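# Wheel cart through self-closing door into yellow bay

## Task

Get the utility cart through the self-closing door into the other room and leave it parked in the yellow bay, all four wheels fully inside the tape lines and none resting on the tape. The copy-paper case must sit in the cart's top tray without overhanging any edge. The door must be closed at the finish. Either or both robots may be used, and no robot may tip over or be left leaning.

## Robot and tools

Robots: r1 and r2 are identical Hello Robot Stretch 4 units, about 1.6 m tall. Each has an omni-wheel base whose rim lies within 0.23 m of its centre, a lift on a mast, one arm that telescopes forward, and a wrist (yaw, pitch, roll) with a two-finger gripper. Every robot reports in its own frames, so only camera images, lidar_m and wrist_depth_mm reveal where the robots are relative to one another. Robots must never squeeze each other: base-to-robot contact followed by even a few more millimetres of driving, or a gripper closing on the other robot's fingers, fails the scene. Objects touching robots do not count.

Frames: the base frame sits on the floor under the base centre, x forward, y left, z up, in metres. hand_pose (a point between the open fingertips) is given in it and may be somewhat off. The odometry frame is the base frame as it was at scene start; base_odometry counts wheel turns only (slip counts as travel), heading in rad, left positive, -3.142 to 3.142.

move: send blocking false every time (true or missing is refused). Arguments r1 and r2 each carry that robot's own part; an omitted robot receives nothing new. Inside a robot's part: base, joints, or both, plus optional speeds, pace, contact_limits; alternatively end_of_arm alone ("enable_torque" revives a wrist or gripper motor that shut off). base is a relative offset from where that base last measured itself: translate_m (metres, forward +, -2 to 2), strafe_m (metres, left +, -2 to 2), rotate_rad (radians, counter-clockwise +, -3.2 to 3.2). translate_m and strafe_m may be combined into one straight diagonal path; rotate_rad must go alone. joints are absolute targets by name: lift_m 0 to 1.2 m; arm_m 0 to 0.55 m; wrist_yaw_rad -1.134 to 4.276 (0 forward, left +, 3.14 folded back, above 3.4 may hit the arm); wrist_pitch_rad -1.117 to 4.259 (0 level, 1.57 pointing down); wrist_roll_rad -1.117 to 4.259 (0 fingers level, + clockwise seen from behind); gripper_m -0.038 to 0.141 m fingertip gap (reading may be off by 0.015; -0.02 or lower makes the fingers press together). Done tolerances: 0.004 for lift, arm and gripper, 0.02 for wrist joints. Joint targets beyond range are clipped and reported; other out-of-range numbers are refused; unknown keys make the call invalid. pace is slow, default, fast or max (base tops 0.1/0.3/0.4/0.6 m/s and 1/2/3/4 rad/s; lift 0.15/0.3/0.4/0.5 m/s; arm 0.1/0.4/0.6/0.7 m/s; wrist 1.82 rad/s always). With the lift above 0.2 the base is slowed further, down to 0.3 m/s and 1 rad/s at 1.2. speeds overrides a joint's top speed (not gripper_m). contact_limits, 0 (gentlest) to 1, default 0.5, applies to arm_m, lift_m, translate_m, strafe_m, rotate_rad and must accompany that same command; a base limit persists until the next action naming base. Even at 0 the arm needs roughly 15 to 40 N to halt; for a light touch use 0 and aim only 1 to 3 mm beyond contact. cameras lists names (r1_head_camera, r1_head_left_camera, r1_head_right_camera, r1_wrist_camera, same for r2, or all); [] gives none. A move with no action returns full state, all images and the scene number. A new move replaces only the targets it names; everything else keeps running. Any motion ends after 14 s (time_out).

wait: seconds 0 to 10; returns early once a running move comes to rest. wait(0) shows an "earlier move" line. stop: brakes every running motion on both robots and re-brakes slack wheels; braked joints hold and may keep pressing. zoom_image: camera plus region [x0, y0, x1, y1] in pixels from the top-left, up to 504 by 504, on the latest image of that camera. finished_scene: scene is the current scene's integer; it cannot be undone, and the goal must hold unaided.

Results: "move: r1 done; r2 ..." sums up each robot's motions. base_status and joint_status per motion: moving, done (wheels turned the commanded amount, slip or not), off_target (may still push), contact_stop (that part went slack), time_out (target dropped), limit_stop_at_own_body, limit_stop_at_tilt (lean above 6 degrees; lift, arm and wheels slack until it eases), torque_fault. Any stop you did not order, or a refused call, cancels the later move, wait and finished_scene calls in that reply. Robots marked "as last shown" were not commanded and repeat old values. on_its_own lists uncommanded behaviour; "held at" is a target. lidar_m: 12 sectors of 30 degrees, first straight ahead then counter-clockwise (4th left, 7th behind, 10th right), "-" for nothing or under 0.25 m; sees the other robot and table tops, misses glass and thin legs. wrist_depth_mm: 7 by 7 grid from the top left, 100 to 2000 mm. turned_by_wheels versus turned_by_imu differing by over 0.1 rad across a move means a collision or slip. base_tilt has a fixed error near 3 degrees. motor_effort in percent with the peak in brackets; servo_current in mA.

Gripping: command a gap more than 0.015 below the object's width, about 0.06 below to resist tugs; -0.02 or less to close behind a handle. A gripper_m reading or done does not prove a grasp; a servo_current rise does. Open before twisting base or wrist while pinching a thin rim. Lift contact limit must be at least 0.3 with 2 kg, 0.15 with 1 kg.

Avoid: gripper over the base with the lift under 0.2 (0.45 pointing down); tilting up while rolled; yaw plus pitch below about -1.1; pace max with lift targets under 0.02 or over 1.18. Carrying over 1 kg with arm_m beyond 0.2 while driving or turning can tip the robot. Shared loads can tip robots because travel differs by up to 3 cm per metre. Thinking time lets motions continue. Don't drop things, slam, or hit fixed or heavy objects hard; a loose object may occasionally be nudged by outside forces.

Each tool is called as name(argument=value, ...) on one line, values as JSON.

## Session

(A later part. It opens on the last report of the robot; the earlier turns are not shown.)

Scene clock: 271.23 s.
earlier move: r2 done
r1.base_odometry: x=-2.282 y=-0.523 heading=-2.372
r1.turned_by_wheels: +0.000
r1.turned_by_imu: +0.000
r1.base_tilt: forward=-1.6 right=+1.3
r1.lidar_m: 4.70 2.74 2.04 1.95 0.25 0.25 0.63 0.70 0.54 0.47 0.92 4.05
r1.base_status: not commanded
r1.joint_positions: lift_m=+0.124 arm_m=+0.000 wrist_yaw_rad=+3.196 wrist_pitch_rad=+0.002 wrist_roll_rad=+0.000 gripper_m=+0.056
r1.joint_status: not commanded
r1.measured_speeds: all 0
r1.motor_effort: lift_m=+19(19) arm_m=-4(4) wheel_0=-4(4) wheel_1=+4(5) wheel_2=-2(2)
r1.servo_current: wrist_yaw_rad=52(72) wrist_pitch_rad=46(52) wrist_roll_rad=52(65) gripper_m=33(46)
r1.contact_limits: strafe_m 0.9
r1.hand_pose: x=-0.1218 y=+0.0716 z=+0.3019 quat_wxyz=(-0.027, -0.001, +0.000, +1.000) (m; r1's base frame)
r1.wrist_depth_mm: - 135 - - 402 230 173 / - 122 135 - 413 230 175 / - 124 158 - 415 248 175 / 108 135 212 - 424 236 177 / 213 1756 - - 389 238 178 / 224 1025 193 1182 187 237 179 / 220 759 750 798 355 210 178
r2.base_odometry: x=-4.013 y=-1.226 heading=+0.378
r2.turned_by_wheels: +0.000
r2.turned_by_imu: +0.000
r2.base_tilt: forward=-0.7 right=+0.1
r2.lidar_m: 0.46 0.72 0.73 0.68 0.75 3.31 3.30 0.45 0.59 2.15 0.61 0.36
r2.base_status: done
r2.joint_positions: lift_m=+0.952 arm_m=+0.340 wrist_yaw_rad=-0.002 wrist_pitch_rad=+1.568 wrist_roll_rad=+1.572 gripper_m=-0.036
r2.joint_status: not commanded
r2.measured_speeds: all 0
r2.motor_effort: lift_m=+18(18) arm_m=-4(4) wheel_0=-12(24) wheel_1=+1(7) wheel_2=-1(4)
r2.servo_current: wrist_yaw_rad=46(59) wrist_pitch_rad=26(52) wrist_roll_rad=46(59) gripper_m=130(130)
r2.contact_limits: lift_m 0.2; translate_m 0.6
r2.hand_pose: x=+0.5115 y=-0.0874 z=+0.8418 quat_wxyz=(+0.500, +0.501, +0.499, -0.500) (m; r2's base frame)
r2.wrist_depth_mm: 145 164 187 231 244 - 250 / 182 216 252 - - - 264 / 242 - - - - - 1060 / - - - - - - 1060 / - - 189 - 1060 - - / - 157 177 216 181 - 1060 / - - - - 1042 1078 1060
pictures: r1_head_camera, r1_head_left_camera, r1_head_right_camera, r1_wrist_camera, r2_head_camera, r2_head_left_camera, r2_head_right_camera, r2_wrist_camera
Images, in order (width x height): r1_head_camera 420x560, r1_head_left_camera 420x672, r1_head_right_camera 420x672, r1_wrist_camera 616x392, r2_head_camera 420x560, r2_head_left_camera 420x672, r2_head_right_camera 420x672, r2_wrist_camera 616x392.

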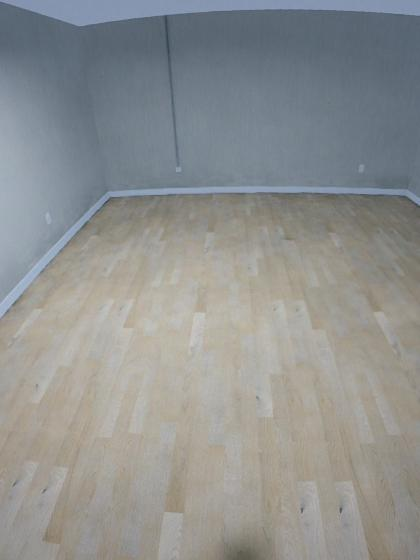

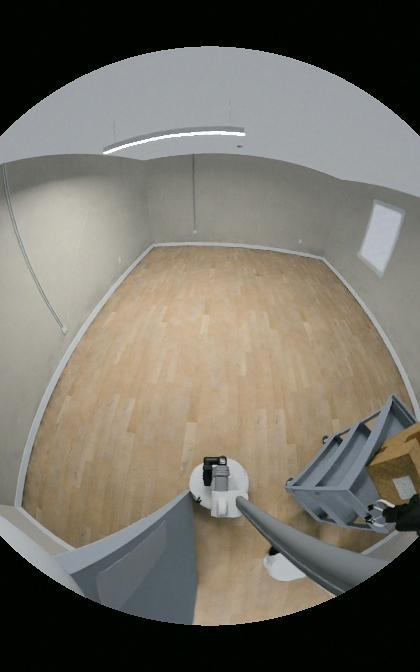

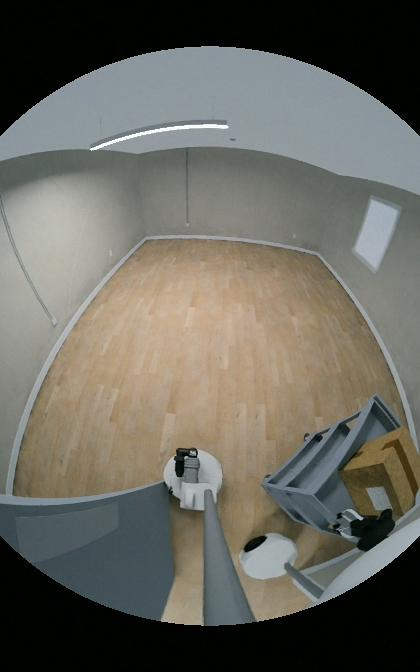

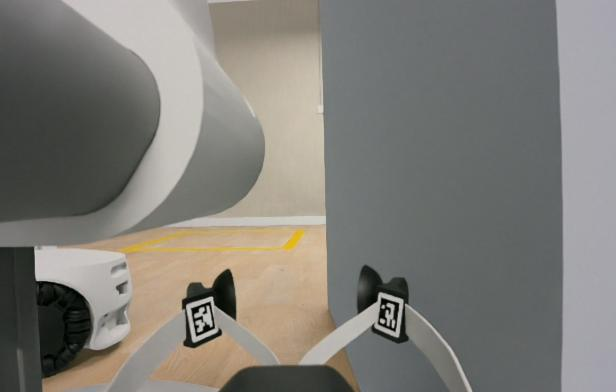

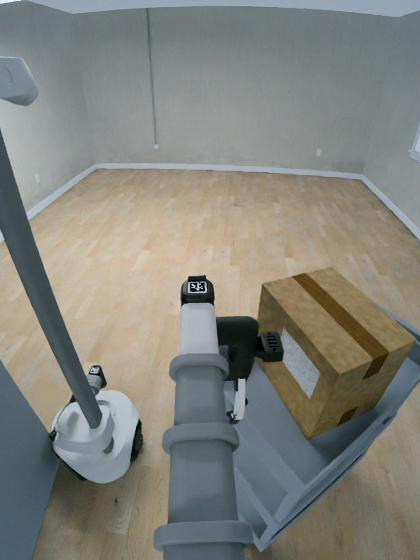

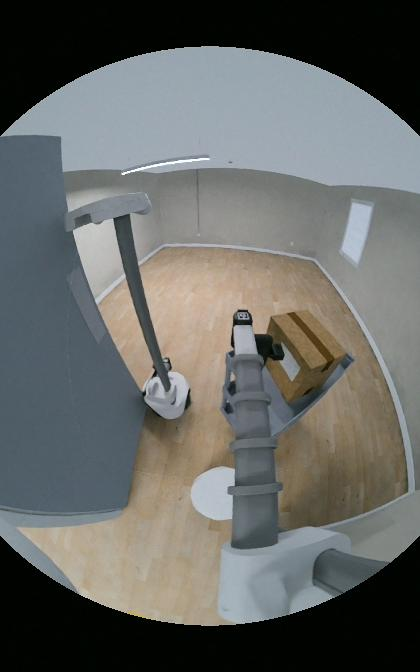

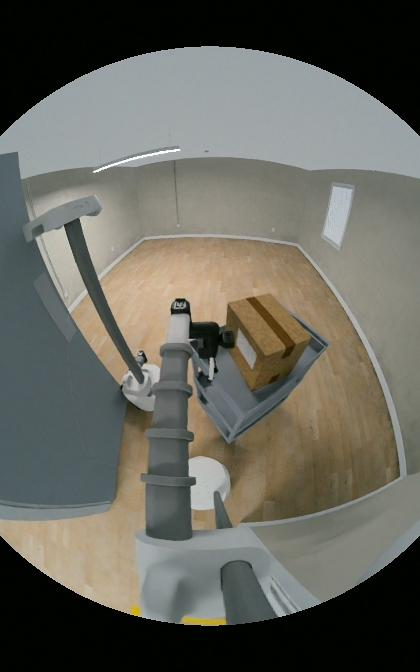

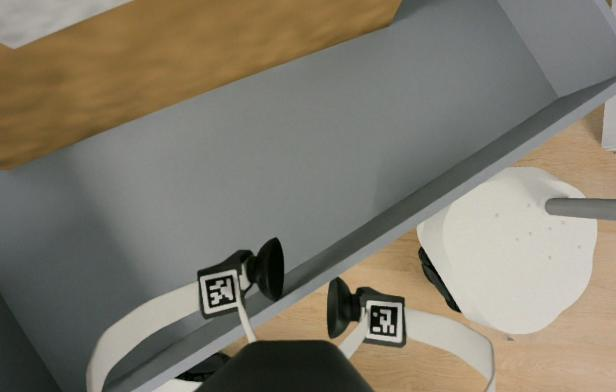

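move(blocking=false, r2={"joints":{"gripper_m":0.08}})

wait(seconds=1.5)

move(blocking=false, r2={"joints":{"lift_m":1.05}})

wait(seconds=2)

move(blocking=false, r2={"joints":{"wrist_roll_rad":2.6}})

wait(seconds=2, cameras=["r2_wrist_camera"])

Scene clock: 294.23 s.
move: r2 moving
r1: as last shown
r1.lidar_m: 4.71 2.73 2.03 1.95 0.25 0.25 0.58 0.74 0.54 0.47 0.92 4.06
r1.motor_effort: lift_m=+19(19) arm_m=-4(4) wheel_0=-4(4) wheel_1=+4(4) wheel_2=-2(2)
r1.servo_current: wrist_yaw_rad=39(59) wrist_pitch_rad=39(52) wrist_roll_rad=39(52) gripper_m=39(46)
r1.contact_limits: strafe_m 0.9
r1.wrist_depth_mm: - 135 - - 402 230 173 / - 122 135 - 413 231 174 / - 124 158 - 418 250 176 / 108 136 211 - 424 236 177 / 213 1708 - - 387 237 178 / 222 991 194 1205 188 238 178 / 220 750 750 788 355 210 178
r2.base_odometry: x=-4.013 y=-1.226 heading=+0.378
r2.turned_by_wheels: +0.000
r2.turned_by_imu: +0.001
r2.base_tilt: forward=-0.7 right=+0.1
r2.lidar_m: 0.48 0.74 0.72 0.69 0.74 3.32 3.31 0.45 0.61 2.16 0.60 0.35
r2.base_status: not commanded
r2.joint_positions: lift_m=+0.952 arm_m=+0.340 wrist_yaw_rad=-0.002 wrist_pitch_rad=+1.568 wrist_roll_rad=+1.572 gripper_m=-0.012
r2.joint_status: gripper_m moving
r2.measured_speeds: all 0
r2.motor_effort: lift_m=+18(18) arm_m=-3(4) wheel_0=-12(12) wheel_1=+1(1) wheel_2=-1(1)
r2.servo_current: wrist_yaw_rad=33(52) wrist_pitch_rad=46(46) wrist_roll_rad=52(59) gripper_m=72(137)
r2.contact_limits: lift_m 0.2; translate_m 0.6
r2.hand_pose: x=+0.5115 y=-0.0874 z=+0.8418 quat_wxyz=(+0.500, +0.501, +0.499, -0.500) (m; r2's base frame)
r2.wrist_depth_mm: 144 163 187 225 242 - 251 / 181 216 254 - - - 270 / 245 268 - - - - 1078 / - - - - - - 1060 / - - 191 - 1042 - - / - 155 180 218 181 - 1060 / 264 - - - 1060 1060 1078
pictures: none

Scene clock: 295.57 s.
earlier move: r2 done
r1.base_odometry: x=-2.282 y=-0.523 heading=-2.372
r1.turned_by_wheels: +0.000
r1.turned_by_imu: +0.000
r1.base_tilt: forward=-1.6 right=+1.3
r1.lidar_m: 4.70 2.71 2.02 1.96 0.25 0.25 0.59 0.72 0.53 0.46 0.95 4.06
r1.base_status: not commanded
r1.joint_positions: lift_m=+0.124 arm_m=+0.000 wrist_yaw_rad=+3.196 wrist_pitch_rad=+0.002 wrist_roll_rad=+0.000 gripper_m=+0.056
r1.joint_status: not commanded
r1.measured_speeds: all 0
r1.motor_effort: lift_m=+19(19) arm_m=-4(4) wheel_0=-3(4) wheel_1=+4(5) wheel_2=-2(2)
r1.servo_current: wrist_yaw_rad=52(65) wrist_pitch_rad=46(52) wrist_roll_rad=65(65) gripper_m=46(46)
r1.contact_limits: strafe_m 0.9
r1.hand_pose: x=-0.1218 y=+0.0716 z=+0.3019 quat_wxyz=(-0.027, -0.001, +0.000, +1.000) (m; r1's base frame)
r1.wrist_depth_mm: - 135 - - 402 229 173 / - 123 135 - 410 230 175 / - 124 158 - 418 250 175 / 108 135 211 - 421 236 178 / 213 1708 - - 389 237 178 / 224 991 193 1205 187 237 179 / 220 750 768 798 351 210 178
r2.base_odometry: x=-4.013 y=-1.226 heading=+0.378
r2.turned_by_wheels: +0.000
r2.turned_by_imu: +0.001
r2.base_tilt: forward=-0.7 right=+0.1
r2.lidar_m: 0.49 0.73 0.70 0.69 0.74 3.33 3.31 0.47 0.59 2.17 0.65 0.36
r2.base_status: not commanded
r2.joint_positions: lift_m=+0.952 arm_m=+0.340 wrist_yaw_rad=-0.002 wrist_pitch_rad=+1.569 wrist_roll_rad=+1.572 gripper_m=+0.080
r2.joint_status: all done
r2.measured_speeds: all 0
r2.motor_effort: lift_m=+16(18) arm_m=-3(4) wheel_0=-6(12) wheel_1=+1(1) wheel_2=-1(1)
r2.servo_current: wrist_yaw_rad=46(52) wrist_pitch_rad=39(46) wrist_roll_rad=59(59) gripper_m=59(137)
r2.contact_limits: lift_m 0.2; translate_m 0.6
r2.hand_pose: x=+0.5113 y=-0.0874 z=+0.8420 quat_wxyz=(+0.500, +0.501, +0.499, -0.500) (m; r2's base frame)
r2.wrist_depth_mm: 146 169 195 236 259 - 257 / 189 224 255 - - - - / 246 - - - - - - / - - - - - - - / - - - - 946 - - / - - 188 1060 192 - - / 259 128 - - 1060 1060 1060
wait: 1.33 of 1.5 s (r2 has come to rest)
pictures: none

Scene clock: 296.07 s.
move: r2 moving
r1: as last shown
r1.lidar_m: 4.70 2.70 2.02 1.97 0.25 0.25 0.58 0.73 0.56 0.44 0.92 4.08
r1.motor_effort: lift_m=+19(19) arm_m=-3(4) wheel_0=-3(4) wheel_1=+4(5) wheel_2=-2(2)
r1.servo_current: wrist_yaw_rad=52(65) wrist_pitch_rad=39(46) wrist_roll_rad=46(65) gripper_m=46(46)
r1.contact_limits: strafe_m 0.9
r1.wrist_depth_mm: - 135 - - 404 229 173 / - 122 135 - 410 232 175 / - 124 158 - 415 249 175 / 108 135 212 - 430 236 177 / 213 1756 - - 387 238 178 / 223 1008 194 1160 187 237 179 / 222 759 741 778 355 211 178
r2.base_odometry: x=-4.013 y=-1.225 heading=+0.378
r2.turned_by_wheels: +0.000
r2.turned_by_imu: +0.000
r2.base_tilt: forward=-0.7 right=+0.0
r2.lidar_m: 0.47 0.71 0.75 0.68 0.70 3.32 3.28 0.43 0.57 2.16 0.62 0.35
r2.base_status: not commanded
r2.joint_positions: lift_m=+0.990 arm_m=+0.340 wrist_yaw_rad=-0.002 wrist_pitch_rad=+1.569 wrist_roll_rad=+1.572 gripper_m=+0.080
r2.joint_status: lift_m moving
r2.measured_speeds: translate_m=+0.000 strafe_m=+0.000 rotate_rad=+0.000 lift_m=+0.146 arm_m=+0.000 wrist_yaw_rad=+0.000 wrist_pitch_rad=+0.000 wrist_roll_rad=+0.000
r2.motor_effort: lift_m=+20(24) arm_m=-3(4) wheel_0=-6(6) wheel_1=+1(1) wheel_2=-1(1)
r2.servo_current: wrist_yaw_rad=46(59) wrist_pitch_rad=39(46) wrist_roll_rad=46(59) gripper_m=46(59)
r2.contact_limits: translate_m 0.6
r2.hand_pose: x=+0.5113 y=-0.0874 z=+0.8796 quat_wxyz=(+0.500, +0.501, +0.499, -0.500) (m; r2's base frame)
r2.wrist_depth_mm: 147 171 198 236 268 293 257 / 189 226 267 300 - - 279 / 258 291 - - - - 1078 / - - - - - - 1078 / - - - - 1078 - - / 287 - 188 1078 192 - 1078 / 273 143 - - 1098 1078 1098
pictures: none

Scene clock: 297.00 s.
earlier move: r2 done
r1.base_odometry: x=-2.282 y=-0.523 heading=-2.372
r1.turned_by_wheels: +0.000
r1.turned_by_imu: +0.000
r1.base_tilt: forward=-1.6 right=+1.3
r1.lidar_m: 4.71 2.71 2.02 1.95 0.25 0.25 0.60 0.72 0.54 0.45 0.96 4.06
r1.base_status: not commanded
r1.joint_positions: lift_m=+0.124 arm_m=+0.000 wrist_yaw_rad=+3.196 wrist_pitch_rad=+0.002 wrist_roll_rad=+0.000 gripper_m=+0.056
r1.joint_status: not commanded
r1.measured_speeds: all 0
r1.motor_effort: lift_m=+19(19) arm_m=-4(4) wheel_0=-4(4) wheel_1=+4(5) wheel_2=-1(2)
r1.servo_current: wrist_yaw_rad=59(65) wrist_pitch_rad=46(52) wrist_roll_rad=39(65) gripper_m=33(46)
r1.contact_limits: strafe_m 0.9
r1.hand_pose: x=-0.1218 y=+0.0716 z=+0.3019 quat_wxyz=(-0.027, -0.001, +0.000, +1.000) (m; r1's base frame)
r1.wrist_depth_mm: - 135 - - 404 230 173 / - 122 135 - 415 232 175 / - 124 158 - 418 250 176 / 108 136 212 - 424 236 177 / 214 1708 - - 387 237 178 / 224 991 194 1182 187 237 178 / 221 768 759 788 357 210 177
r2.base_odometry: x=-4.013 y=-1.225 heading=+0.378
r2.turned_by_wheels: +0.000
r2.turned_by_imu: +0.000
r2.base_tilt: forward=-0.7 right=+0.1
r2.lidar_m: 0.48 0.72 0.75 0.70 0.73 3.34 3.30 0.46 0.61 2.18 0.60 0.35
r2.base_status: not commanded
r2.joint_positions: lift_m=+1.050 arm_m=+0.340 wrist_yaw_rad=-0.002 wrist_pitch_rad=+1.569 wrist_roll_rad=+1.572 gripper_m=+0.080
r2.joint_status: all done
r2.measured_speeds: all 0
r2.motor_effort: lift_m=+21(24) arm_m=-3(4) wheel_0=-6(6) wheel_1=+1(1) wheel_2=+0(1)
r2.servo_current: wrist_yaw_rad=39(65) wrist_pitch_rad=39(46) wrist_roll_rad=52(72) gripper_m=52(59)
r2.contact_limits: translate_m 0.6
r2.hand_pose: x=+0.5113 y=-0.0874 z=+0.9395 quat_wxyz=(+0.500, +0.501, +0.499, -0.500) (m; r2's base frame)
r2.wrist_depth_mm: 147 170 196 234 282 334 1138 / 185 222 274 329 - 342 1160 / 259 319 - - - 1138 1160 / 351 - - - - - 1138 / 336 - - 1160 1160 - - / 349 357 192 1182 193 - 1160 / 1160 307 - - 1118 1160 1160
wait: 0.93 of 2 s (r2 has come to rest)
pictures: none

Scene clock: 297.50 s.
move: r2 moving
r1: as last shown
r1.base_tilt: forward=-1.6 right=+1.2
r1.lidar_m: 4.70 2.73 2.00 1.95 0.25 0.26 0.63 0.70 0.54 0.47 0.93 4.06
r1.motor_effort: lift_m=+19(19) arm_m=-4(4) wheel_0=-3(4) wheel_1=+4(5) wheel_2=-1(2)
r1.servo_current: wrist_yaw_rad=20(59) wrist_pitch_rad=39(46) wrist_roll_rad=52(59) gripper_m=39(46)
r1.contact_limits: strafe_m 0.9
r1.wrist_depth_mm: - 134 - - 402 229 173 / - 122 135 - 413 231 175 / - 124 159 - 418 250 176 / 108 135 212 - 424 236 177 / 213 1708 - - 392 236 178 / 224 1008 193 1160 188 237 178 / 222 759 759 798 355 210 178
r2.base_odometry: x=-4.013 y=-1.225 heading=+0.378
r2.turned_by_wheels: +0.000
r2.turned_by_imu: +0.000
r2.base_tilt: forward=-0.7 right=+0.1
r2.lidar_m: 0.47 0.74 0.71 0.69 0.74 3.30 3.29 0.45 0.60 2.15 0.60 0.36
r2.base_status: not commanded
r2.joint_positions: lift_m=+1.050 arm_m=+0.340 wrist_yaw_rad=-0.002 wrist_pitch_rad=+1.569 wrist_roll_rad=+2.158 gripper_m=+0.080
r2.joint_status: wrist_roll_rad moving
r2.measured_speeds: translate_m=+0.000 strafe_m=+0.000 rotate_rad=+0.000 lift_m=+0.000 arm_m=+0.000 wrist_yaw_rad=+0.000 wrist_pitch_rad=+0.000 wrist_roll_rad=+1.820
r2.motor_effort: lift_m=+21(22) arm_m=-3(4) wheel_0=-5(6) wheel_1=+0(1) wheel_2=-1(1)
r2.servo_current: wrist_yaw_rad=39(65) wrist_pitch_rad=39(46) wrist_roll_rad=104(104) gripper_m=52(59)
r2.contact_limits: translate_m 0.6
r2.hand_pose: x=+0.5113 y=-0.0874 z=+0.9395 quat_wxyz=(+0.334, +0.624, +0.333, -0.623) (m; r2's base frame)
r2.wrist_depth_mm: 139 176 242 - 342 1160 1138 / 158 206 298 - 1160 1118 1138 / 180 255 351 - 1138 - 1138 / 215 307 - - 1160 - 1138 / 259 359 - 1160 1182 1118 1138 / 309 - 188 1160 192 1138 1138 / 338 143 - - 1138 1160 -
pictures: none

Scene clock: 298.20 s.
earlier move: r2 done
r1.base_odometry: x=-2.282 y=-0.523 heading=-2.372
r1.turned_by_wheels: +0.000
r1.turned_by_imu: +0.000
r1.base_tilt: forward=-1.6 right=+1.3
r1.lidar_m: 4.71 2.70 2.03 1.95 0.25 0.26 0.62 0.73 0.53 0.48 0.93 4.07
r1.base_status: not commanded
r1.joint_positions: lift_m=+0.124 arm_m=+0.000 wrist_yaw_rad=+3.196 wrist_pitch_rad=+0.002 wrist_roll_rad=+0.000 gripper_m=+0.056
r1.joint_status: not commanded
r1.measured_speeds: all 0
r1.motor_effort: lift_m=+19(19) arm_m=-4(4) wheel_0=-3(4) wheel_1=+4(5) wheel_2=-2(2)
r1.servo_current: wrist_yaw_rad=59(72) wrist_pitch_rad=46(46) wrist_roll_rad=33(59) gripper_m=39(46)
r1.contact_limits: strafe_m 0.9
r1.hand_pose: x=-0.1218 y=+0.0716 z=+0.3019 quat_wxyz=(-0.027, -0.001, +0.000, +1.000) (m; r1's base frame)
r1.wrist_depth_mm: - 134 - - 404 230 173 / - 122 135 - 413 232 175 / - 124 158 - 418 251 175 / 108 135 211 - 424 236 178 / 214 1661 - - 389 236 178 / 223 991 193 1205 188 237 178 / 220 750 750 778 355 211 179
r2.base_odometry: x=-4.013 y=-1.225 heading=+0.378
r2.turned_by_wheels: +0.000
r2.turned_by_imu: +0.000
r2.base_tilt: forward=-0.7 right=+0.1
r2.lidar_m: 0.45 0.72 0.71 0.69 0.73 3.33 3.30 0.44 0.58 2.14 0.62 0.35
r2.base_status: not commanded
r2.joint_positions: lift_m=+1.050 arm_m=+0.340 wrist_yaw_rad=-0.002 wrist_pitch_rad=+1.569 wrist_roll_rad=+2.598 gripper_m=+0.080
r2.joint_status: all done
r2.measured_speeds: all 0
r2.motor_effort: lift_m=+21(22) arm_m=-4(4) wheel_0=-6(6) wheel_1=+1(1) wheel_2=-1(1)
r2.servo_current: wrist_yaw_rad=46(65) wrist_pitch_rad=46(46) wrist_roll_rad=46(117) gripper_m=52(59)
r2.contact_limits: translate_m 0.6
r2.hand_pose: x=+0.5113 y=-0.0874 z=+0.9395 quat_wxyz=(+0.190, +0.682, +0.189, -0.681) (m; r2's base frame)
r2.wrist_depth_mm: 182 253 - 1160 1138 - 1138 / 186 256 - 1160 - - 1160 / 196 277 - 1138 1160 1138 1138 / 206 300 - 1138 1160 1118 1138 / 211 304 - 1160 1138 1138 1138 / 217 315 187 1138 192 1138 - / 235 286 - - 960 960 -
wait: 0.70 of 2 s (r2 has come to rest)
pictures: r2_wrist_camera
Images, in order (width x height): r2_wrist_camera 616x392.

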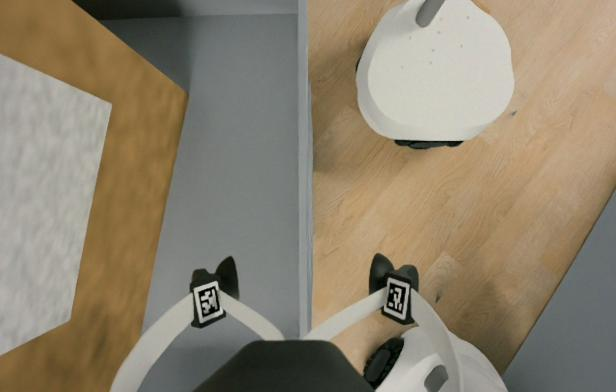

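move(blocking=false, r2={"joints":{"lift_m":0.945},"contact_limits":{"lift_m":0.2}})

wait(seconds=2)

move(blocking=false, r2={"joints":{"gripper_m":-0.038}})

wait(seconds=2)

move(blocking=false, r2={"base":{"translate_m":-0.25,"strafe_m":0.1},"joints":{"wrist_roll_rad":1.57},"speeds":{"wrist_roll_rad":0.35},"pace":"slow","contact_limits":{"translate_m":0.7}})

wait(seconds=4, cameras=["r2_wrist_camera","r2_head_right_camera"])

Scene clock: 305.90 s.
move: r2 moving
r1: as last shown
r1.lidar_m: 4.70 2.71 2.03 1.95 0.25 0.25 0.60 0.74 0.54 0.45 0.89 4.11
r1.servo_current: wrist_yaw_rad=39(65) wrist_pitch_rad=39(52) wrist_roll_rad=52(59) gripper_m=39(46)
r1.contact_limits: strafe_m 0.9
r1.wrist_depth_mm: - 135 - - 402 229 173 / - 123 134 - 413 231 175 / - 124 158 - 418 249 176 / 108 135 213 - 424 237 177 / 214 1708 - - 384 236 178 / 224 1025 193 1182 187 238 178 / 220 759 750 788 353 211 178
r2.base_odometry: x=-4.013 y=-1.225 heading=+0.378
r2.turned_by_wheels: +0.000
r2.turned_by_imu: +0.000
r2.base_tilt: forward=-0.7 right=+0.1
r2.lidar_m: 0.45 0.72 0.73 0.66 0.74 3.34 3.30 0.43 0.60 2.16 0.59 0.36
r2.base_status: not commanded
r2.joint_positions: lift_m=+1.012 arm_m=+0.340 wrist_yaw_rad=-0.002 wrist_pitch_rad=+1.569 wrist_roll_rad=+2.598 gripper_m=+0.080
r2.joint_status: lift_m moving
r2.measured_speeds: translate_m=+0.000 strafe_m=+0.000 rotate_rad=+0.000 lift_m=-0.146 arm_m=+0.000 wrist_yaw_rad=+0.000 wrist_pitch_rad=+0.000 wrist_roll_rad=+0.000
r2.motor_effort: lift_m=+15(22) arm_m=-3(4) wheel_0=-6(6) wheel_1=+1(1) wheel_2=-1(1)
r2.servo_current: wrist_yaw_rad=46(46) wrist_pitch_rad=39(46) wrist_roll_rad=46(59) gripper_m=52(59)
r2.contact_limits: lift_m 0.2; translate_m 0.6
r2.hand_pose: x=+0.5113 y=-0.0874 z=+0.9021 quat_wxyz=(+0.190, +0.682, +0.189, -0.681) (m; r2's base frame)
r2.wrist_depth_mm: 182 - - 1118 1118 - 1098 / 183 256 - 1118 - - 1118 / 193 277 - 1138 1118 1098 1118 / 206 290 - 1118 1098 1098 1098 / 210 297 - 1118 1118 1098 1118 / 216 301 188 1098 193 1118 1098 / 235 286 - - 946 960 -
pictures: none

Scene clock: 306.87 s.
earlier move: r2 done
r1.base_odometry: x=-2.282 y=-0.523 heading=-2.372
r1.turned_by_wheels: +0.000
r1.turned_by_imu: +0.000
r1.base_tilt: forward=-1.6 right=+1.3
r1.lidar_m: 4.70 2.71 2.02 1.96 0.25 0.26 0.57 0.71 0.54 0.46 0.89 4.07
r1.base_status: not commanded
r1.joint_positions: lift_m=+0.124 arm_m=+0.000 wrist_yaw_rad=+3.196 wrist_pitch_rad=+0.002 wrist_roll_rad=+0.000 gripper_m=+0.056
r1.joint_status: not commanded
r1.measured_speeds: all 0
r1.motor_effort: lift_m=+19(19) arm_m=-4(4) wheel_0=-3(4) wheel_1=+4(5) wheel_2=-2(2)
r1.servo_current: wrist_yaw_rad=65(72) wrist_pitch_rad=33(52) wrist_roll_rad=46(65) gripper_m=39(52)
r1.contact_limits: strafe_m 0.9
r1.hand_pose: x=-0.1218 y=+0.0716 z=+0.3019 quat_wxyz=(-0.027, -0.001, +0.000, +1.000) (m; r1's base frame)
r1.wrist_depth_mm: - 135 - - 404 229 173 / - 122 135 - 410 231 174 / - 124 158 - 415 250 175 / 108 135 213 - 424 236 177 / 214 1756 - - 389 237 178 / 223 1008 193 1182 187 238 178 / 220 750 759 798 357 210 179
r2.base_odometry: x=-4.013 y=-1.225 heading=+0.378
r2.turned_by_wheels: +0.000
r2.turned_by_imu: +0.000
r2.base_tilt: forward=-0.7 right=+0.1
r2.lidar_m: 0.49 0.72 0.73 0.68 0.73 3.34 3.30 0.46 0.58 2.15 0.61 0.35
r2.base_status: not commanded
r2.joint_positions: lift_m=+0.945 arm_m=+0.340 wrist_yaw_rad=-0.002 wrist_pitch_rad=+1.569 wrist_roll_rad=+2.598 gripper_m=+0.080
r2.joint_status: all done
r2.measured_speeds: all 0
r2.motor_effort: lift_m=+14(22) arm_m=-3(4) wheel_0=-6(6) wheel_1=+1(1) wheel_2=-1(1)
r2.servo_current: wrist_yaw_rad=52(59) wrist_pitch_rad=39(46) wrist_roll_rad=52(59) gripper_m=46(59)
r2.contact_limits: lift_m 0.2; translate_m 0.6
r2.hand_pose: x=+0.5113 y=-0.0874 z=+0.8351 quat_wxyz=(+0.190, +0.682, +0.189, -0.681) (m; r2's base frame)
r2.wrist_depth_mm: 182 - - 1042 1042 - 1060 / 186 248 - 1042 - - 1042 / 197 250 - 1060 1042 1042 1060 / 206 262 - 1060 1042 1042 1042 / 211 266 - 1042 1042 1025 1060 / 215 - 188 198 192 1042 1025 / 234 142 - - 931 917 -
wait: 0.97 of 2 s (r2 has come to rest)
pictures: none

Scene clock: 307.37 s.
move: r2 moving
r1: as last shown
r1.lidar_m: 4.70 2.72 2.00 1.96 0.25 0.27 0.58 0.72 0.53 0.47 0.91 4.03
r1.motor_effort: lift_m=+19(19) arm_m=-3(4) wheel_0=-3(4) wheel_1=+4(5) wheel_2=-2(2)
r1.servo_current: wrist_yaw_rad=59(65) wrist_pitch_rad=46(52) wrist_roll_rad=46(59) gripper_m=39(46)
r1.contact_limits: strafe_m 0.9
r1.wrist_depth_mm: - 134 - - 402 229 173 / - 122 135 - 413 231 174 / - 124 158 - 421 250 175 / 108 135 213 - 424 236 178 / 214 1708 - - 387 236 179 / 224 1025 193 1182 188 238 179 / 221 750 759 798 353 210 178
r2.base_odometry: x=-4.013 y=-1.225 heading=+0.378
r2.turned_by_wheels: +0.000
r2.turned_by_imu: +0.000
r2.base_tilt: forward=-0.7 right=+0.1
r2.lidar_m: 0.48 0.73 0.71 0.69 0.71 3.33 3.29 0.46 0.61 2.15 0.61 0.34
r2.base_status: not commanded
r2.joint_positions: lift_m=+0.945 arm_m=+0.340 wrist_yaw_rad=-0.002 wrist_pitch_rad=+1.569 wrist_roll_rad=+2.598 gripper_m=+0.062
r2.joint_status: gripper_m moving
r2.measured_speeds: all 0
r2.motor_effort: lift_m=+14(14) arm_m=-3(4) wheel_0=-6(6) wheel_1=+1(1) wheel_2=-1(1)
r2.servo_current: wrist_yaw_rad=39(52) wrist_pitch_rad=39(46) wrist_roll_rad=52(52) gripper_m=117(117)
r2.contact_limits: lift_m 0.2; translate_m 0.6
r2.hand_pose: x=+0.5113 y=-0.0874 z=+0.8351 quat_wxyz=(+0.190, +0.682, +0.189, -0.681) (m; r2's base frame)
r2.wrist_depth_mm: 182 - - 1025 1078 - 1042 / 185 248 - 1060 - - 1042 / 197 251 - 1042 1042 1042 1042 / 206 262 - 1042 1042 1042 1025 / 211 266 - 1060 1060 1042 1042 / 216 - 187 198 188 1042 1042 / 234 138 - - - 878 -
pictures: none

Scene clock: 308.70 s.
earlier move: r2 done
r1.base_odometry: x=-2.282 y=-0.523 heading=-2.372
r1.turned_by_wheels: +0.000
r1.turned_by_imu: +0.000
r1.base_tilt: forward=-1.6 right=+1.3
r1.lidar_m: 4.70 2.71 2.03 1.95 0.25 0.25 0.61 0.72 0.52 0.47 0.91 4.06
r1.base_status: not commanded
r1.joint_positions: lift_m=+0.124 arm_m=+0.000 wrist_yaw_rad=+3.196 wrist_pitch_rad=+0.002 wrist_roll_rad=+0.000 gripper_m=+0.056
r1.joint_status: not commanded
r1.measured_speeds: all 0
r1.motor_effort: lift_m=+19(19) arm_m=-3(4) wheel_0=-3(4) wheel_1=+4(5) wheel_2=-2(2)
r1.servo_current: wrist_yaw_rad=59(65) wrist_pitch_rad=39(52) wrist_roll_rad=46(59) gripper_m=39(46)
r1.contact_limits: strafe_m 0.9
r1.hand_pose: x=-0.1218 y=+0.0716 z=+0.3019 quat_wxyz=(-0.027, -0.001, +0.000, +1.000) (m; r1's base frame)
r1.wrist_depth_mm: - 134 - - 404 229 173 / - 122 135 - 410 231 175 / - 123 158 - 413 250 176 / 108 135 213 - 427 236 177 / 214 1708 - - 389 237 178 / 224 1025 193 1160 187 238 178 / 220 768 759 798 353 210 178
r2.base_odometry: x=-4.013 y=-1.225 heading=+0.378
r2.turned_by_wheels: +0.000
r2.turned_by_imu: +0.000
r2.base_tilt: forward=-0.6 right=+0.0
r2.lidar_m: 0.47 0.73 0.73 0.69 0.72 3.34 3.29 0.46 0.61 2.16 0.63 0.34
r2.base_status: not commanded
r2.joint_positions: lift_m=+0.945 arm_m=+0.340 wrist_yaw_rad=-0.002 wrist_pitch_rad=+1.569 wrist_roll_rad=+2.598 gripper_m=-0.036
r2.joint_status: all done
r2.measured_speeds: all 0
r2.motor_effort: lift_m=+18(18) arm_m=-4(4) wheel_0=-6(6) wheel_1=+1(1) wheel_2=-1(1)
r2.servo_current: wrist_yaw_rad=39(59) wrist_pitch_rad=39(46) wrist_roll_rad=52(65) gripper_m=150(267)
r2.contact_limits: lift_m 0.2; translate_m 0.6
r2.hand_pose: x=+0.5113 y=-0.0874 z=+0.8348 quat_wxyz=(+0.189, +0.682, +0.189, -0.681) (m; r2's base frame)
r2.wrist_depth_mm: 181 - - 1025 1042 - 1042 / 183 245 - 1060 - - 1042 / 196 249 - 1042 1042 1060 1008 / 205 263 - 1060 1042 1025 1042 / 210 265 - 210 1042 1042 1025 / 217 267 181 198 178 1060 1042 / 226 - - - - 820 -
wait: 1.33 of 2 s (r2 has come to rest)
pictures: none

Scene clock: 309.20 s.
move: r2 moving
r1: as last shown
r1.base_tilt: forward=-1.6 right=+1.2
r1.lidar_m: 4.69 2.70 2.03 1.96 0.25 0.25 0.61 0.72 0.56 0.46 0.92 4.05
r1.motor_effort: lift_m=+19(19) arm_m=-4(4) wheel_0=-3(4) wheel_1=+4(5) wheel_2=-2(2)
r1.servo_current: wrist_yaw_rad=46(59) wrist_pitch_rad=46(46) wrist_roll_rad=46(52) gripper_m=39(46)
r1.contact_limits: strafe_m 0.9
r1.wrist_depth_mm: - 134 - - 404 229 173 / - 123 135 - 413 231 175 / - 124 159 - 418 249 176 / 108 135 212 - 427 236 177 / 213 1756 - - 389 237 178 / 223 946 194 1182 187 237 178 / 220 768 750 798 355 210 178
r2.base_odometry: x=-4.026 y=-1.225 heading=+0.377
r2.turned_by_wheels: -0.001
r2.turned_by_imu: -0.001
r2.base_tilt: forward=-0.7 right=+0.1
r2.lidar_m: 0.50 0.73 0.72 0.68 0.73 3.32 3.29 0.46 0.57 2.17 0.64 0.37
r2.base_status: translate_m moving; strafe_m moving
r2.joint_positions: lift_m=+0.945 arm_m=+0.340 wrist_yaw_rad=-0.002 wrist_pitch_rad=+1.568 wrist_roll_rad=+2.456 gripper_m=-0.036
r2.joint_status: wrist_roll_rad moving
r2.measured_speeds: translate_m=-0.048 strafe_m=+0.019 rotate_rad=-0.001 lift_m=+0.000 arm_m=+0.000 wrist_yaw_rad=+0.000 wrist_pitch_rad=-0.011 wrist_roll_rad=-0.347
r2.motor_effort: lift_m=+18(18) arm_m=-3(4) wheel_0=-12(16) wheel_1=-8(8) wheel_2=+8(10)
r2.servo_current: wrist_yaw_rad=46(52) wrist_pitch_rad=33(46) wrist_roll_rad=46(85) gripper_m=143(156)
r2.contact_limits: lift_m 0.2; translate_m 0.7
r2.hand_pose: x=+0.5115 y=-0.0874 z=+0.8348 quat_wxyz=(+0.237, +0.667, +0.237, -0.665) (m; r2's base frame)
r2.wrist_depth_mm: 172 217 - - 1042 - 1042 / 177 238 - - 1042 - 1025 / 191 250 - - 1042 1042 1008 / 206 259 - - 1025 1042 1025 / 222 - - 1060 1025 1042 1042 / 242 - 180 196 177 1025 1042 / 247 - - - - 1042 -
pictures: none

Scene clock: 312.60 s.
earlier move: r2 done
r1.base_odometry: x=-2.282 y=-0.523 heading=-2.372
r1.turned_by_wheels: +0.000
r1.turned_by_imu: +0.000
r1.base_tilt: forward=-1.6 right=+1.3
r1.lidar_m: 4.70 2.70 2.01 1.94 0.25 0.25 0.56 0.62 0.52 0.59 2.93 4.06
r1.base_status: not commanded
r1.joint_positions: lift_m=+0.124 arm_m=+0.000 wrist_yaw_rad=+3.196 wrist_pitch_rad=+0.002 wrist_roll_rad=+0.000 gripper_m=+0.056
r1.joint_status: not commanded
r1.measured_speeds: all 0
r1.motor_effort: lift_m=+19(19) arm_m=-4(4) wheel_0=-3(4) wheel_1=+5(5) wheel_2=-1(2)
r1.servo_current: wrist_yaw_rad=46(65) wrist_pitch_rad=39(52) wrist_roll_rad=65(65) gripper_m=39(46)
r1.contact_limits: strafe_m 0.9
r1.hand_pose: x=-0.1218 y=+0.0716 z=+0.3019 quat_wxyz=(-0.027, -0.001, +0.000, +1.000) (m; r1's base frame)
r1.wrist_depth_mm: - 135 - - 404 229 173 / - 122 135 - 410 232 175 / - 124 158 - 418 249 175 / 108 135 212 - 427 236 178 / 213 991 - - 389 237 178 / 917 991 194 1182 187 238 178 / 741 759 759 788 355 210 178
r2.base_odometry: x=-4.282 y=-1.225 heading=+0.378
r2.turned_by_wheels: +0.000
r2.turned_by_imu: +0.000
r2.base_tilt: forward=-0.7 right=+0.1
r2.lidar_m: 0.49 0.88 0.63 0.60 2.74 3.08 3.01 3.20 0.36 0.79 0.79 0.37
r2.base_status: done
r2.joint_positions: lift_m=+0.945 arm_m=+0.340 wrist_yaw_rad=-0.001 wrist_pitch_rad=+1.567 wrist_roll_rad=+1.580 gripper_m=-0.036
r2.joint_status: all done
r2.measured_speeds: all 0
r2.motor_effort: lift_m=+18(18) arm_m=-3(4) wheel_0=-5(16) wheel_1=-7(9) wheel_2=+5(13)
r2.servo_current: wrist_yaw_rad=59(65) wrist_pitch_rad=46(52) wrist_roll_rad=72(104) gripper_m=150(156)
r2.contact_limits: lift_m 0.2; translate_m 0.7
r2.hand_pose: x=+0.5120 y=-0.0874 z=+0.8348 quat_wxyz=(+0.498, +0.504, +0.496, -0.502) (m; r2's base frame)
r2.wrist_depth_mm: 137 162 194 236 - - 249 / 171 209 250 - - - - / 223 258 - - - - 1025 / - - - - - - - / - - - - 1042 - - / - 159 178 202 180 - - / - - - - 1060 1060 1042
wait: 3.40 of 4 s (r2 has come to rest)
pictures: r2_head_right_camera, r2_wrist_camera
Images, in order (width x height): r2_head_right_camera 420x672, r2_wrist_camera 616x392.

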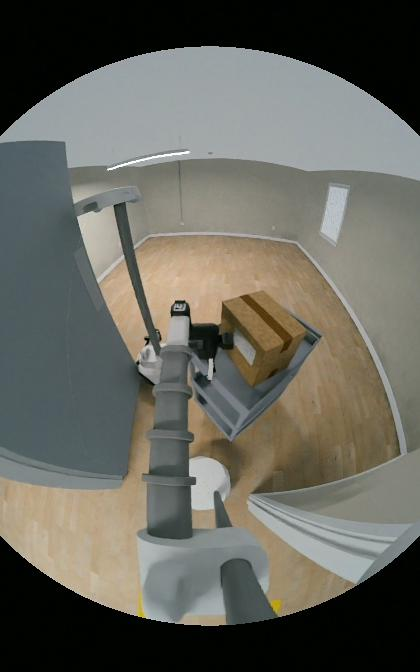

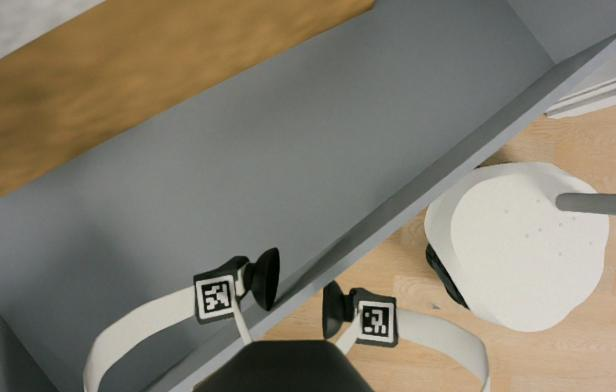

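move(blocking=false, r2={"base":{"translate_m":-0.3,"strafe_m":0.2},"pace":"slow","contact_limits":{"translate_m":0.7}})

wait(seconds=6, cameras=["r2_wrist_camera","r2_head_right_camera"])

Scene clock: 348.67 s.
move: r2 moving
r1: as last shown
r1.lidar_m: 4.70 2.69 2.01 1.95 0.25 0.25 0.60 0.65 0.50 0.58 2.91 4.07
r1.servo_current: wrist_yaw_rad=72(72) wrist_pitch_rad=39(46) wrist_roll_rad=59(72) gripper_m=39(46)
r1.contact_limits: strafe_m 0.9
r1.wrist_depth_mm: - 135 - - 404 230 173 / - 122 135 - 410 233 175 / - 124 159 - 415 250 176 / 108 135 212 - 424 236 178 / 213 991 - - 384 237 178 / 917 960 193 1182 188 237 178 / 750 750 750 788 355 210 178
r2.base_odometry: x=-4.295 y=-1.222 heading=+0.377
r2.turned_by_wheels: -0.001
r2.turned_by_imu: +0.000
r2.base_tilt: forward=-0.6 right=+0.1
r2.lidar_m: 0.47 0.84 0.61 0.58 2.73 3.04 3.01 3.11 0.37 0.73 0.80 0.38
r2.base_status: translate_m moving; strafe_m moving
r2.joint_positions: lift_m=+0.945 arm_m=+0.340 wrist_yaw_rad=-0.001 wrist_pitch_rad=+1.567 wrist_roll_rad=+1.580 gripper_m=-0.036
r2.joint_status: not commanded
r2.measured_speeds: translate_m=-0.045 strafe_m=+0.030 rotate_rad=-0.001 lift_m=+0.000 arm_m=+0.000 wrist_yaw_rad=+0.000 wrist_pitch_rad=+0.000 wrist_roll_rad=+0.000
r2.motor_effort: lift_m=+18(18) arm_m=-4(4) wheel_0=-16(16) wheel_1=+1(6) wheel_2=+7(10)
r2.servo_current: wrist_yaw_rad=52(59) wrist_pitch_rad=46(46) wrist_roll_rad=59(78) gripper_m=143(150)
r2.contact_limits: lift_m 0.2; translate_m 0.7
r2.hand_pose: x=+0.5120 y=-0.0874 z=+0.8348 quat_wxyz=(+0.498, +0.504, +0.496, -0.502) (m; r2's base frame)
r2.wrist_depth_mm: 142 168 200 237 - - 247 / 174 213 253 - - - - / 227 260 - - - - 1042 / - - - - - - - / - - 195 - 1042 - - / - 156 179 200 179 - - / - - - - 1042 1025 1042
pictures: none

Scene clock: 352.93 s.
earlier move: r2 done
r1.base_odometry: x=-2.282 y=-0.523 heading=-2.372
r1.turned_by_wheels: +0.000
r1.turned_by_imu: +0.000
r1.base_tilt: forward=-1.6 right=+1.3
r1.lidar_m: 4.70 2.70 2.02 1.94 0.25 0.26 0.59 0.61 0.62 2.77 2.91 4.04
r1.base_status: not commanded
r1.joint_positions: lift_m=+0.124 arm_m=+0.000 wrist_yaw_rad=+3.196 wrist_pitch_rad=+0.002 wrist_roll_rad=+0.000 gripper_m=+0.056
r1.joint_status: not commanded
r1.measured_speeds: all 0
r1.motor_effort: lift_m=+19(19) arm_m=-4(4) wheel_0=-4(4) wheel_1=+4(5) wheel_2=-2(2)
r1.servo_current: wrist_yaw_rad=33(72) wrist_pitch_rad=39(52) wrist_roll_rad=46(78) gripper_m=39(52)
r1.contact_limits: strafe_m 0.9
r1.hand_pose: x=-0.1218 y=+0.0716 z=+0.3019 quat_wxyz=(-0.027, -0.001, +0.000, +1.000) (m; r1's base frame)
r1.wrist_depth_mm: - 135 - - 402 229 173 / - 122 135 - 413 231 175 / - 124 158 - 418 249 176 / 108 135 213 - 424 236 178 / 137 1060 1308 - 389 237 178 / 224 1008 192 1182 187 238 179 / 759 723 759 788 355 210 178
r2.base_odometry: x=-4.634 y=-1.149 heading=+0.376
r2.turned_by_wheels: -0.001
r2.turned_by_imu: -0.005
r2.base_tilt: forward=-0.7 right=+0.0
r2.lidar_m: 0.48 0.59 0.49 0.84 2.55 2.76 2.71 2.96 2.44 0.52 0.58 0.38
r2.base_status: done
r2.joint_positions: lift_m=+0.945 arm_m=+0.340 wrist_yaw_rad=-0.002 wrist_pitch_rad=+1.570 wrist_roll_rad=+1.579 gripper_m=-0.036
r2.joint_status: not commanded
r2.measured_speeds: all 0
r2.motor_effort: lift_m=+18(18) arm_m=-4(4) wheel_0=-14(22) wheel_1=+1(6) wheel_2=-2(10)
r2.servo_current: wrist_yaw_rad=39(59) wrist_pitch_rad=39(52) wrist_roll_rad=59(78) gripper_m=143(150)
r2.contact_limits: lift_m 0.2; translate_m 0.7
r2.hand_pose: x=+0.5111 y=-0.0874 z=+0.8348 quat_wxyz=(+0.498, +0.503, +0.497, -0.502) (m; r2's base frame)
r2.wrist_depth_mm: 138 164 200 242 - - - / 172 211 252 - - - - / 220 257 - - - - 1060 / - - - - - - - / - - - 197 1060 - - / - 155 179 200 178 - 1042 / - 131 - - 1060 1042 1060
wait: 4.27 of 6 s (r2 has come to rest)
pictures: r2_head_right_camera, r2_wrist_camera
Images, in order (width x height): r2_head_right_camera 420x672, r2_wrist_camera 616x392.

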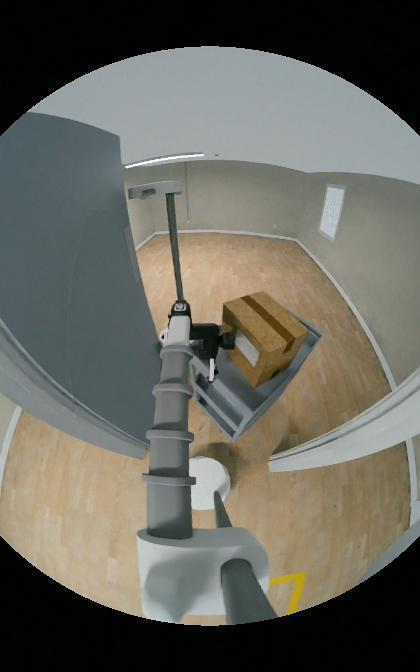

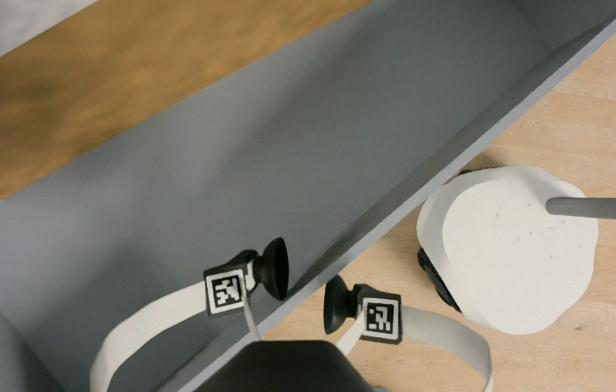

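move(blocking=false, r2={"base":{"translate_m":-0.4,"strafe_m":0.08},"pace":"slow","contact_limits":{"translate_m":0.75}})

wait(seconds=7, cameras=["r2_wrist_camera","r2_head_right_camera","r2_head_camera"])

Scene clock: 359.83 s.
move: r2 moving
r1: as last shown
r1.lidar_m: 4.69 2.72 1.99 1.94 0.25 0.25 0.60 0.59 0.60 2.76 2.89 4.06
r1.servo_current: wrist_yaw_rad=33(59) wrist_pitch_rad=39(46) wrist_roll_rad=59(59) gripper_m=39(46)
r1.contact_limits: strafe_m 0.9
r1.wrist_depth_mm: - 135 - - 407 229 173 / - 122 135 - 410 232 175 / - 124 159 - 415 250 176 / 108 135 213 - 421 236 177 / 137 1098 1281 - 387 237 178 / 224 1008 191 1182 187 237 178 / 750 732 750 788 353 211 178
r2.base_odometry: x=-4.647 y=-1.151 heading=+0.375
r2.turned_by_wheels: -0.002
r2.turned_by_imu: -0.001
r2.base_tilt: forward=-0.6 right=+0.1
r2.lidar_m: 0.48 0.59 0.49 0.93 2.57 2.75 2.67 2.96 2.43 0.54 0.56 0.39
r2.base_status: translate_m moving; strafe_m moving
r2.joint_positions: lift_m=+0.945 arm_m=+0.340 wrist_yaw_rad=-0.002 wrist_pitch_rad=+1.570 wrist_roll_rad=+1.579 gripper_m=-0.036
r2.joint_status: not commanded
r2.measured_speeds: translate_m=-0.048 strafe_m=+0.010 rotate_rad=+0.001 lift_m=+0.000 arm_m=+0.000 wrist_yaw_rad=+0.000 wrist_pitch_rad=+0.000 wrist_roll_rad=+0.000
r2.motor_effort: lift_m=+18(18) arm_m=-3(4) wheel_0=-16(17) wheel_1=-9(9) wheel_2=+3(5)
r2.servo_current: wrist_yaw_rad=46(65) wrist_pitch_rad=46(52) wrist_roll_rad=59(72) gripper_m=150(150)
r2.contact_limits: lift_m 0.2; translate_m 0.75
r2.hand_pose: x=+0.5111 y=-0.0874 z=+0.8348 quat_wxyz=(+0.498, +0.503, +0.497, -0.502) (m; r2's base frame)
r2.wrist_depth_mm: 142 168 204 245 - - - / 174 214 255 - - - 1025 / 223 260 - - - 1042 1042 / - - - - - - - / - - 187 - 1060 - - / - 157 177 202 179 - - / - - - - 1042 1025 1042
pictures: none

Scene clock: 364.67 s.
earlier move: r2 done
r1.base_odometry: x=-2.282 y=-0.523 heading=-2.372
r1.turned_by_wheels: +0.000
r1.turned_by_imu: +0.000
r1.base_tilt: forward=-1.6 right=+1.3
r1.lidar_m: 4.70 2.71 2.03 1.96 0.25 0.25 0.60 0.73 0.85 2.76 2.93 4.07
r1.base_status: not commanded
r1.joint_positions: lift_m=+0.124 arm_m=+0.000 wrist_yaw_rad=+3.196 wrist_pitch_rad=+0.002 wrist_roll_rad=+0.000 gripper_m=+0.056
r1.joint_status: not commanded
r1.measured_speeds: all 0
r1.motor_effort: lift_m=+19(19) arm_m=-4(4) wheel_0=-4(4) wheel_1=+4(5) wheel_2=-2(2)
r1.servo_current: wrist_yaw_rad=39(78) wrist_pitch_rad=39(52) wrist_roll_rad=46(78) gripper_m=33(52)
r1.contact_limits: strafe_m 0.9
r1.hand_pose: x=-0.1218 y=+0.0716 z=+0.3019 quat_wxyz=(-0.027, -0.001, +0.000, +1.000) (m; r1's base frame)
r1.wrist_depth_mm: - 135 1808 - 402 230 173 / - 122 135 - 413 234 175 / - 124 159 - 418 249 176 / 108 135 212 - 427 236 178 / 137 - 1708 1983 389 237 178 / 222 1205 195 1182 187 238 179 / 741 768 759 798 355 209 179
r2.base_odometry: x=-5.035 y=-1.222 heading=+0.376
r2.turned_by_wheels: +0.002
r2.turned_by_imu: +0.002
r2.base_tilt: forward=-0.7 right=+0.1
r2.lidar_m: 0.47 0.69 0.86 2.32 2.54 2.33 2.31 2.51 2.42 1.35 0.73 0.43
r2.base_status: done
r2.joint_positions: lift_m=+0.945 arm_m=+0.340 wrist_yaw_rad=-0.002 wrist_pitch_rad=+1.569 wrist_roll_rad=+1.578 gripper_m=-0.036
r2.joint_status: not commanded
r2.measured_speeds: all 0
r2.motor_effort: lift_m=+18(18) arm_m=-4(4) wheel_0=-2(20) wheel_1=-6(10) wheel_2=+7(12)
r2.servo_current: wrist_yaw_rad=39(65) wrist_pitch_rad=39(52) wrist_roll_rad=59(72) gripper_m=143(150)
r2.contact_limits: lift_m 0.2; translate_m 0.75
r2.hand_pose: x=+0.5113 y=-0.0874 z=+0.8348 quat_wxyz=(+0.498, +0.503, +0.497, -0.502) (m; r2's base frame)
r2.wrist_depth_mm: 134 172 220 - - - 1025 / 159 202 255 - - 1078 1042 / 190 242 - - - 1042 1042 / 230 - - - 1042 - - / 267 - - 196 1060 - - / - 157 178 197 179 - - / - 133 - - 1060 1042 1060
wait: 4.83 of 7 s (r2 has come to rest)
pictures: r2_head_camera, r2_head_right_camera, r2_wrist_camera
Images, in order (width x height): r2_head_camera 420x560, r2_head_right_camera 420x672, r2_wrist_camera 616x392.

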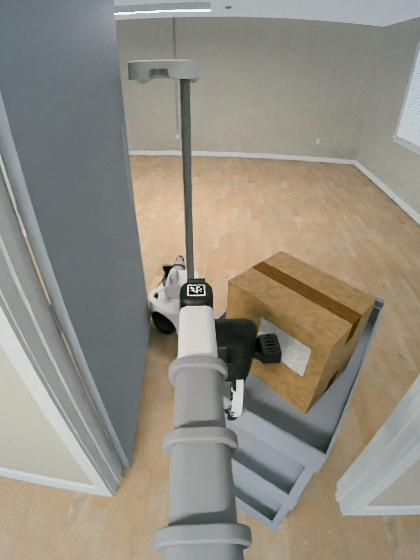

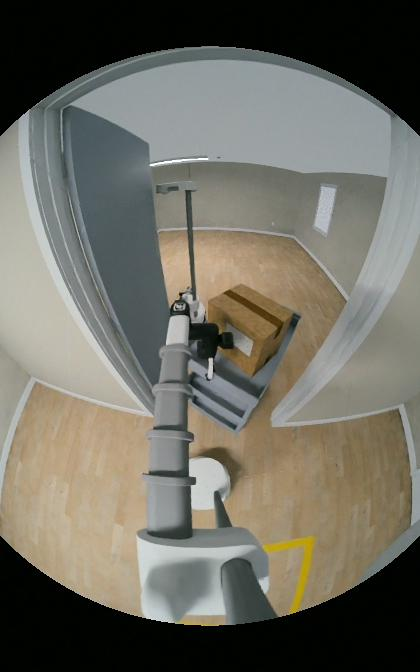

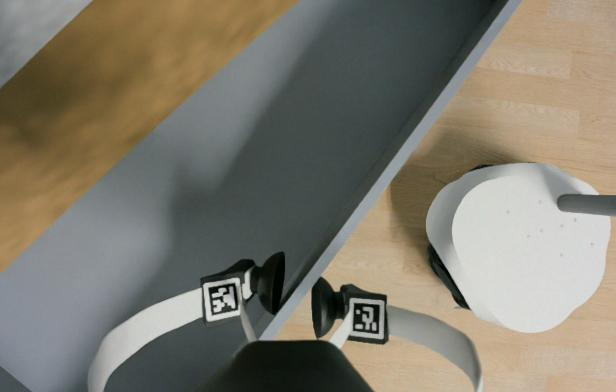

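move(blocking=false, r2={"base":{"translate_m":-0.4,"strafe_m":0.04},"pace":"slow","contact_limits":{"translate_m":0.75}})

wait(seconds=7, cameras=["r2_wrist_camera","r2_head_right_camera","r2_head_camera"])

Scene clock: 368.20 s.
move: r2 moving
r1: as last shown
r1.base_tilt: forward=-1.6 right=+1.2
r1.lidar_m: 4.69 2.69 2.03 1.94 0.25 0.25 0.60 0.74 0.90 2.75 2.92 4.06
r1.motor_effort: lift_m=+19(19) arm_m=-4(4) wheel_0=-3(4) wheel_1=+4(5) wheel_2=-2(2)
r1.servo_current: wrist_yaw_rad=46(59) wrist_pitch_rad=39(46) wrist_roll_rad=59(59) gripper_m=39(46)
r1.contact_limits: strafe_m 0.9
r1.wrist_depth_mm: - 135 1863 - 404 229 173 / - 122 134 - 413 232 175 / - 124 158 - 421 250 176 / 108 135 213 - 427 236 177 / 137 - 1661 1921 387 237 178 / 223 1229 194 1182 187 236 178 / 750 750 750 788 355 210 178
r2.base_odometry: x=-5.047 y=-1.225 heading=+0.376
r2.turned_by_wheels: +0.000
r2.turned_by_imu: +0.000
r2.base_tilt: forward=-0.7 right=+0.1
r2.lidar_m: 0.49 0.69 0.86 2.32 2.54 2.34 2.29 2.49 2.43 1.38 0.76 0.44
r2.base_status: translate_m moving; strafe_m moving
r2.joint_positions: lift_m=+0.945 arm_m=+0.340 wrist_yaw_rad=-0.002 wrist_pitch_rad=+1.568 wrist_roll_rad=+1.578 gripper_m=-0.036
r2.joint_status: not commanded
r2.measured_speeds: translate_m=-0.048 strafe_m=+0.004 rotate_rad=+0.000 lift_m=+0.000 arm_m=+0.000 wrist_yaw_rad=+0.000 wrist_pitch_rad=-0.002 wrist_roll_rad=+0.000
r2.motor_effort: lift_m=+18(18) arm_m=-4(4) wheel_0=-5(10) wheel_1=-6(8) wheel_2=+12(13)
r2.servo_current: wrist_yaw_rad=52(59) wrist_pitch_rad=39(46) wrist_roll_rad=59(72) gripper_m=150(150)
r2.contact_limits: lift_m 0.2; translate_m 0.75
r2.hand_pose: x=+0.5115 y=-0.0874 z=+0.8348 quat_wxyz=(+0.498, +0.503, +0.497, -0.502) (m; r2's base frame)
r2.wrist_depth_mm: 137 168 224 - - - 1025 / 156 214 259 - - 1025 1042 / 194 246 - - - 1025 1042 / 232 - - - 1042 - - / 271 - - - 1060 - - / - 158 179 201 180 1042 - / - - - - 179 1042 1042
pictures: none

Scene clock: 373.00 s.
earlier move: r2 done
r1.base_odometry: x=-2.282 y=-0.523 heading=-2.372
r1.turned_by_wheels: +0.000
r1.turned_by_imu: +0.000
r1.base_tilt: forward=-1.6 right=+1.3
r1.lidar_m: 4.69 2.73 2.01 1.96 0.25 0.25 0.61 0.95 1.61 2.76 2.90 4.06
r1.base_status: not commanded
r1.joint_positions: lift_m=+0.124 arm_m=+0.000 wrist_yaw_rad=+3.196 wrist_pitch_rad=+0.002 wrist_roll_rad=+0.000 gripper_m=+0.056
r1.joint_status: not commanded
r1.measured_speeds: all 0
r1.motor_effort: lift_m=+19(19) arm_m=-4(4) wheel_0=-3(4) wheel_1=+4(5) wheel_2=-2(2)
r1.servo_current: wrist_yaw_rad=52(65) wrist_pitch_rad=39(52) wrist_roll_rad=39(65) gripper_m=46(52)
r1.contact_limits: strafe_m 0.9
r1.hand_pose: x=-0.1218 y=+0.0716 z=+0.3019 quat_wxyz=(-0.027, -0.001, +0.000, +1.000) (m; r1's base frame)
r1.wrist_depth_mm: - 135 1708 - 404 230 173 / - 122 135 - 413 232 175 / - 123 158 - 418 249 175 / 108 136 211 - 424 236 177 / 214 1661 1430 - 389 236 178 / 224 1205 194 1182 188 238 179 / 759 750 759 798 353 211 179
r2.base_odometry: x=-5.422 y=-1.331 heading=+0.376
r2.turned_by_wheels: +0.000
r2.turned_by_imu: +0.002
r2.base_tilt: forward=-0.6 right=+0.0
r2.lidar_m: 0.46 1.01 1.56 2.35 2.41 1.93 1.90 2.09 2.39 2.38 1.18 0.47
r2.base_status: done
r2.joint_positions: lift_m=+0.945 arm_m=+0.340 wrist_yaw_rad=-0.002 wrist_pitch_rad=+1.568 wrist_roll_rad=+1.576 gripper_m=-0.036
r2.joint_status: not commanded
r2.measured_speeds: all 0
r2.motor_effort: lift_m=+18(18) arm_m=-3(4) wheel_0=-3(10) wheel_1=-5(8) wheel_2=+8(13)
r2.servo_current: wrist_yaw_rad=46(59) wrist_pitch_rad=39(46) wrist_roll_rad=46(72) gripper_m=137(150)
r2.contact_limits: lift_m 0.2; translate_m 0.75
r2.hand_pose: x=+0.5115 y=-0.0874 z=+0.8348 quat_wxyz=(+0.499, +0.502, +0.498, -0.501) (m; r2's base frame)
r2.wrist_depth_mm: 145 195 249 - 1042 1025 1025 / 165 224 - - 1025 1025 1025 / 177 238 - - 1060 1060 1042 / 205 264 - - 1042 - - / 236 - - 197 1060 - - / 249 - 182 198 180 - - / - - - - - 1060 1060
wait: 4.80 of 7 s (r2 has come to rest)
pictures: r2_head_camera, r2_head_right_camera, r2_wrist_camera
Images, in order (width x height): r2_head_camera 420x560, r2_head_right_camera 420x672, r2_wrist_camera 616x392.

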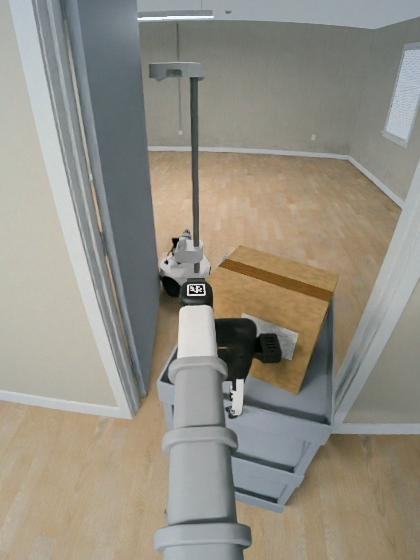

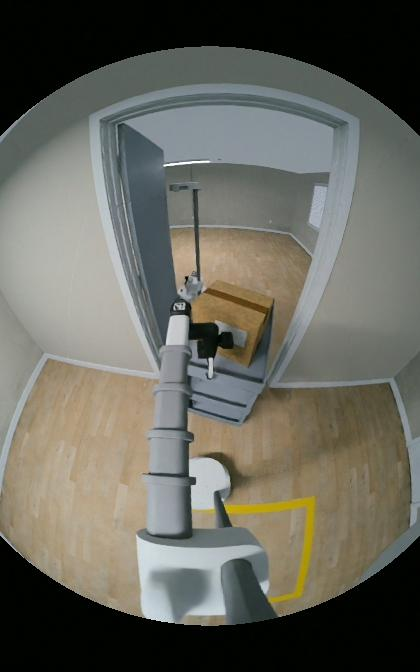

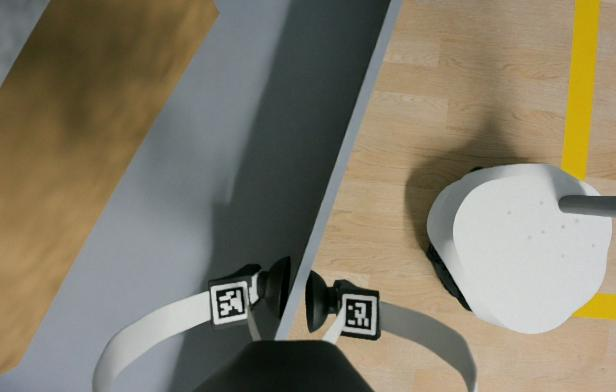

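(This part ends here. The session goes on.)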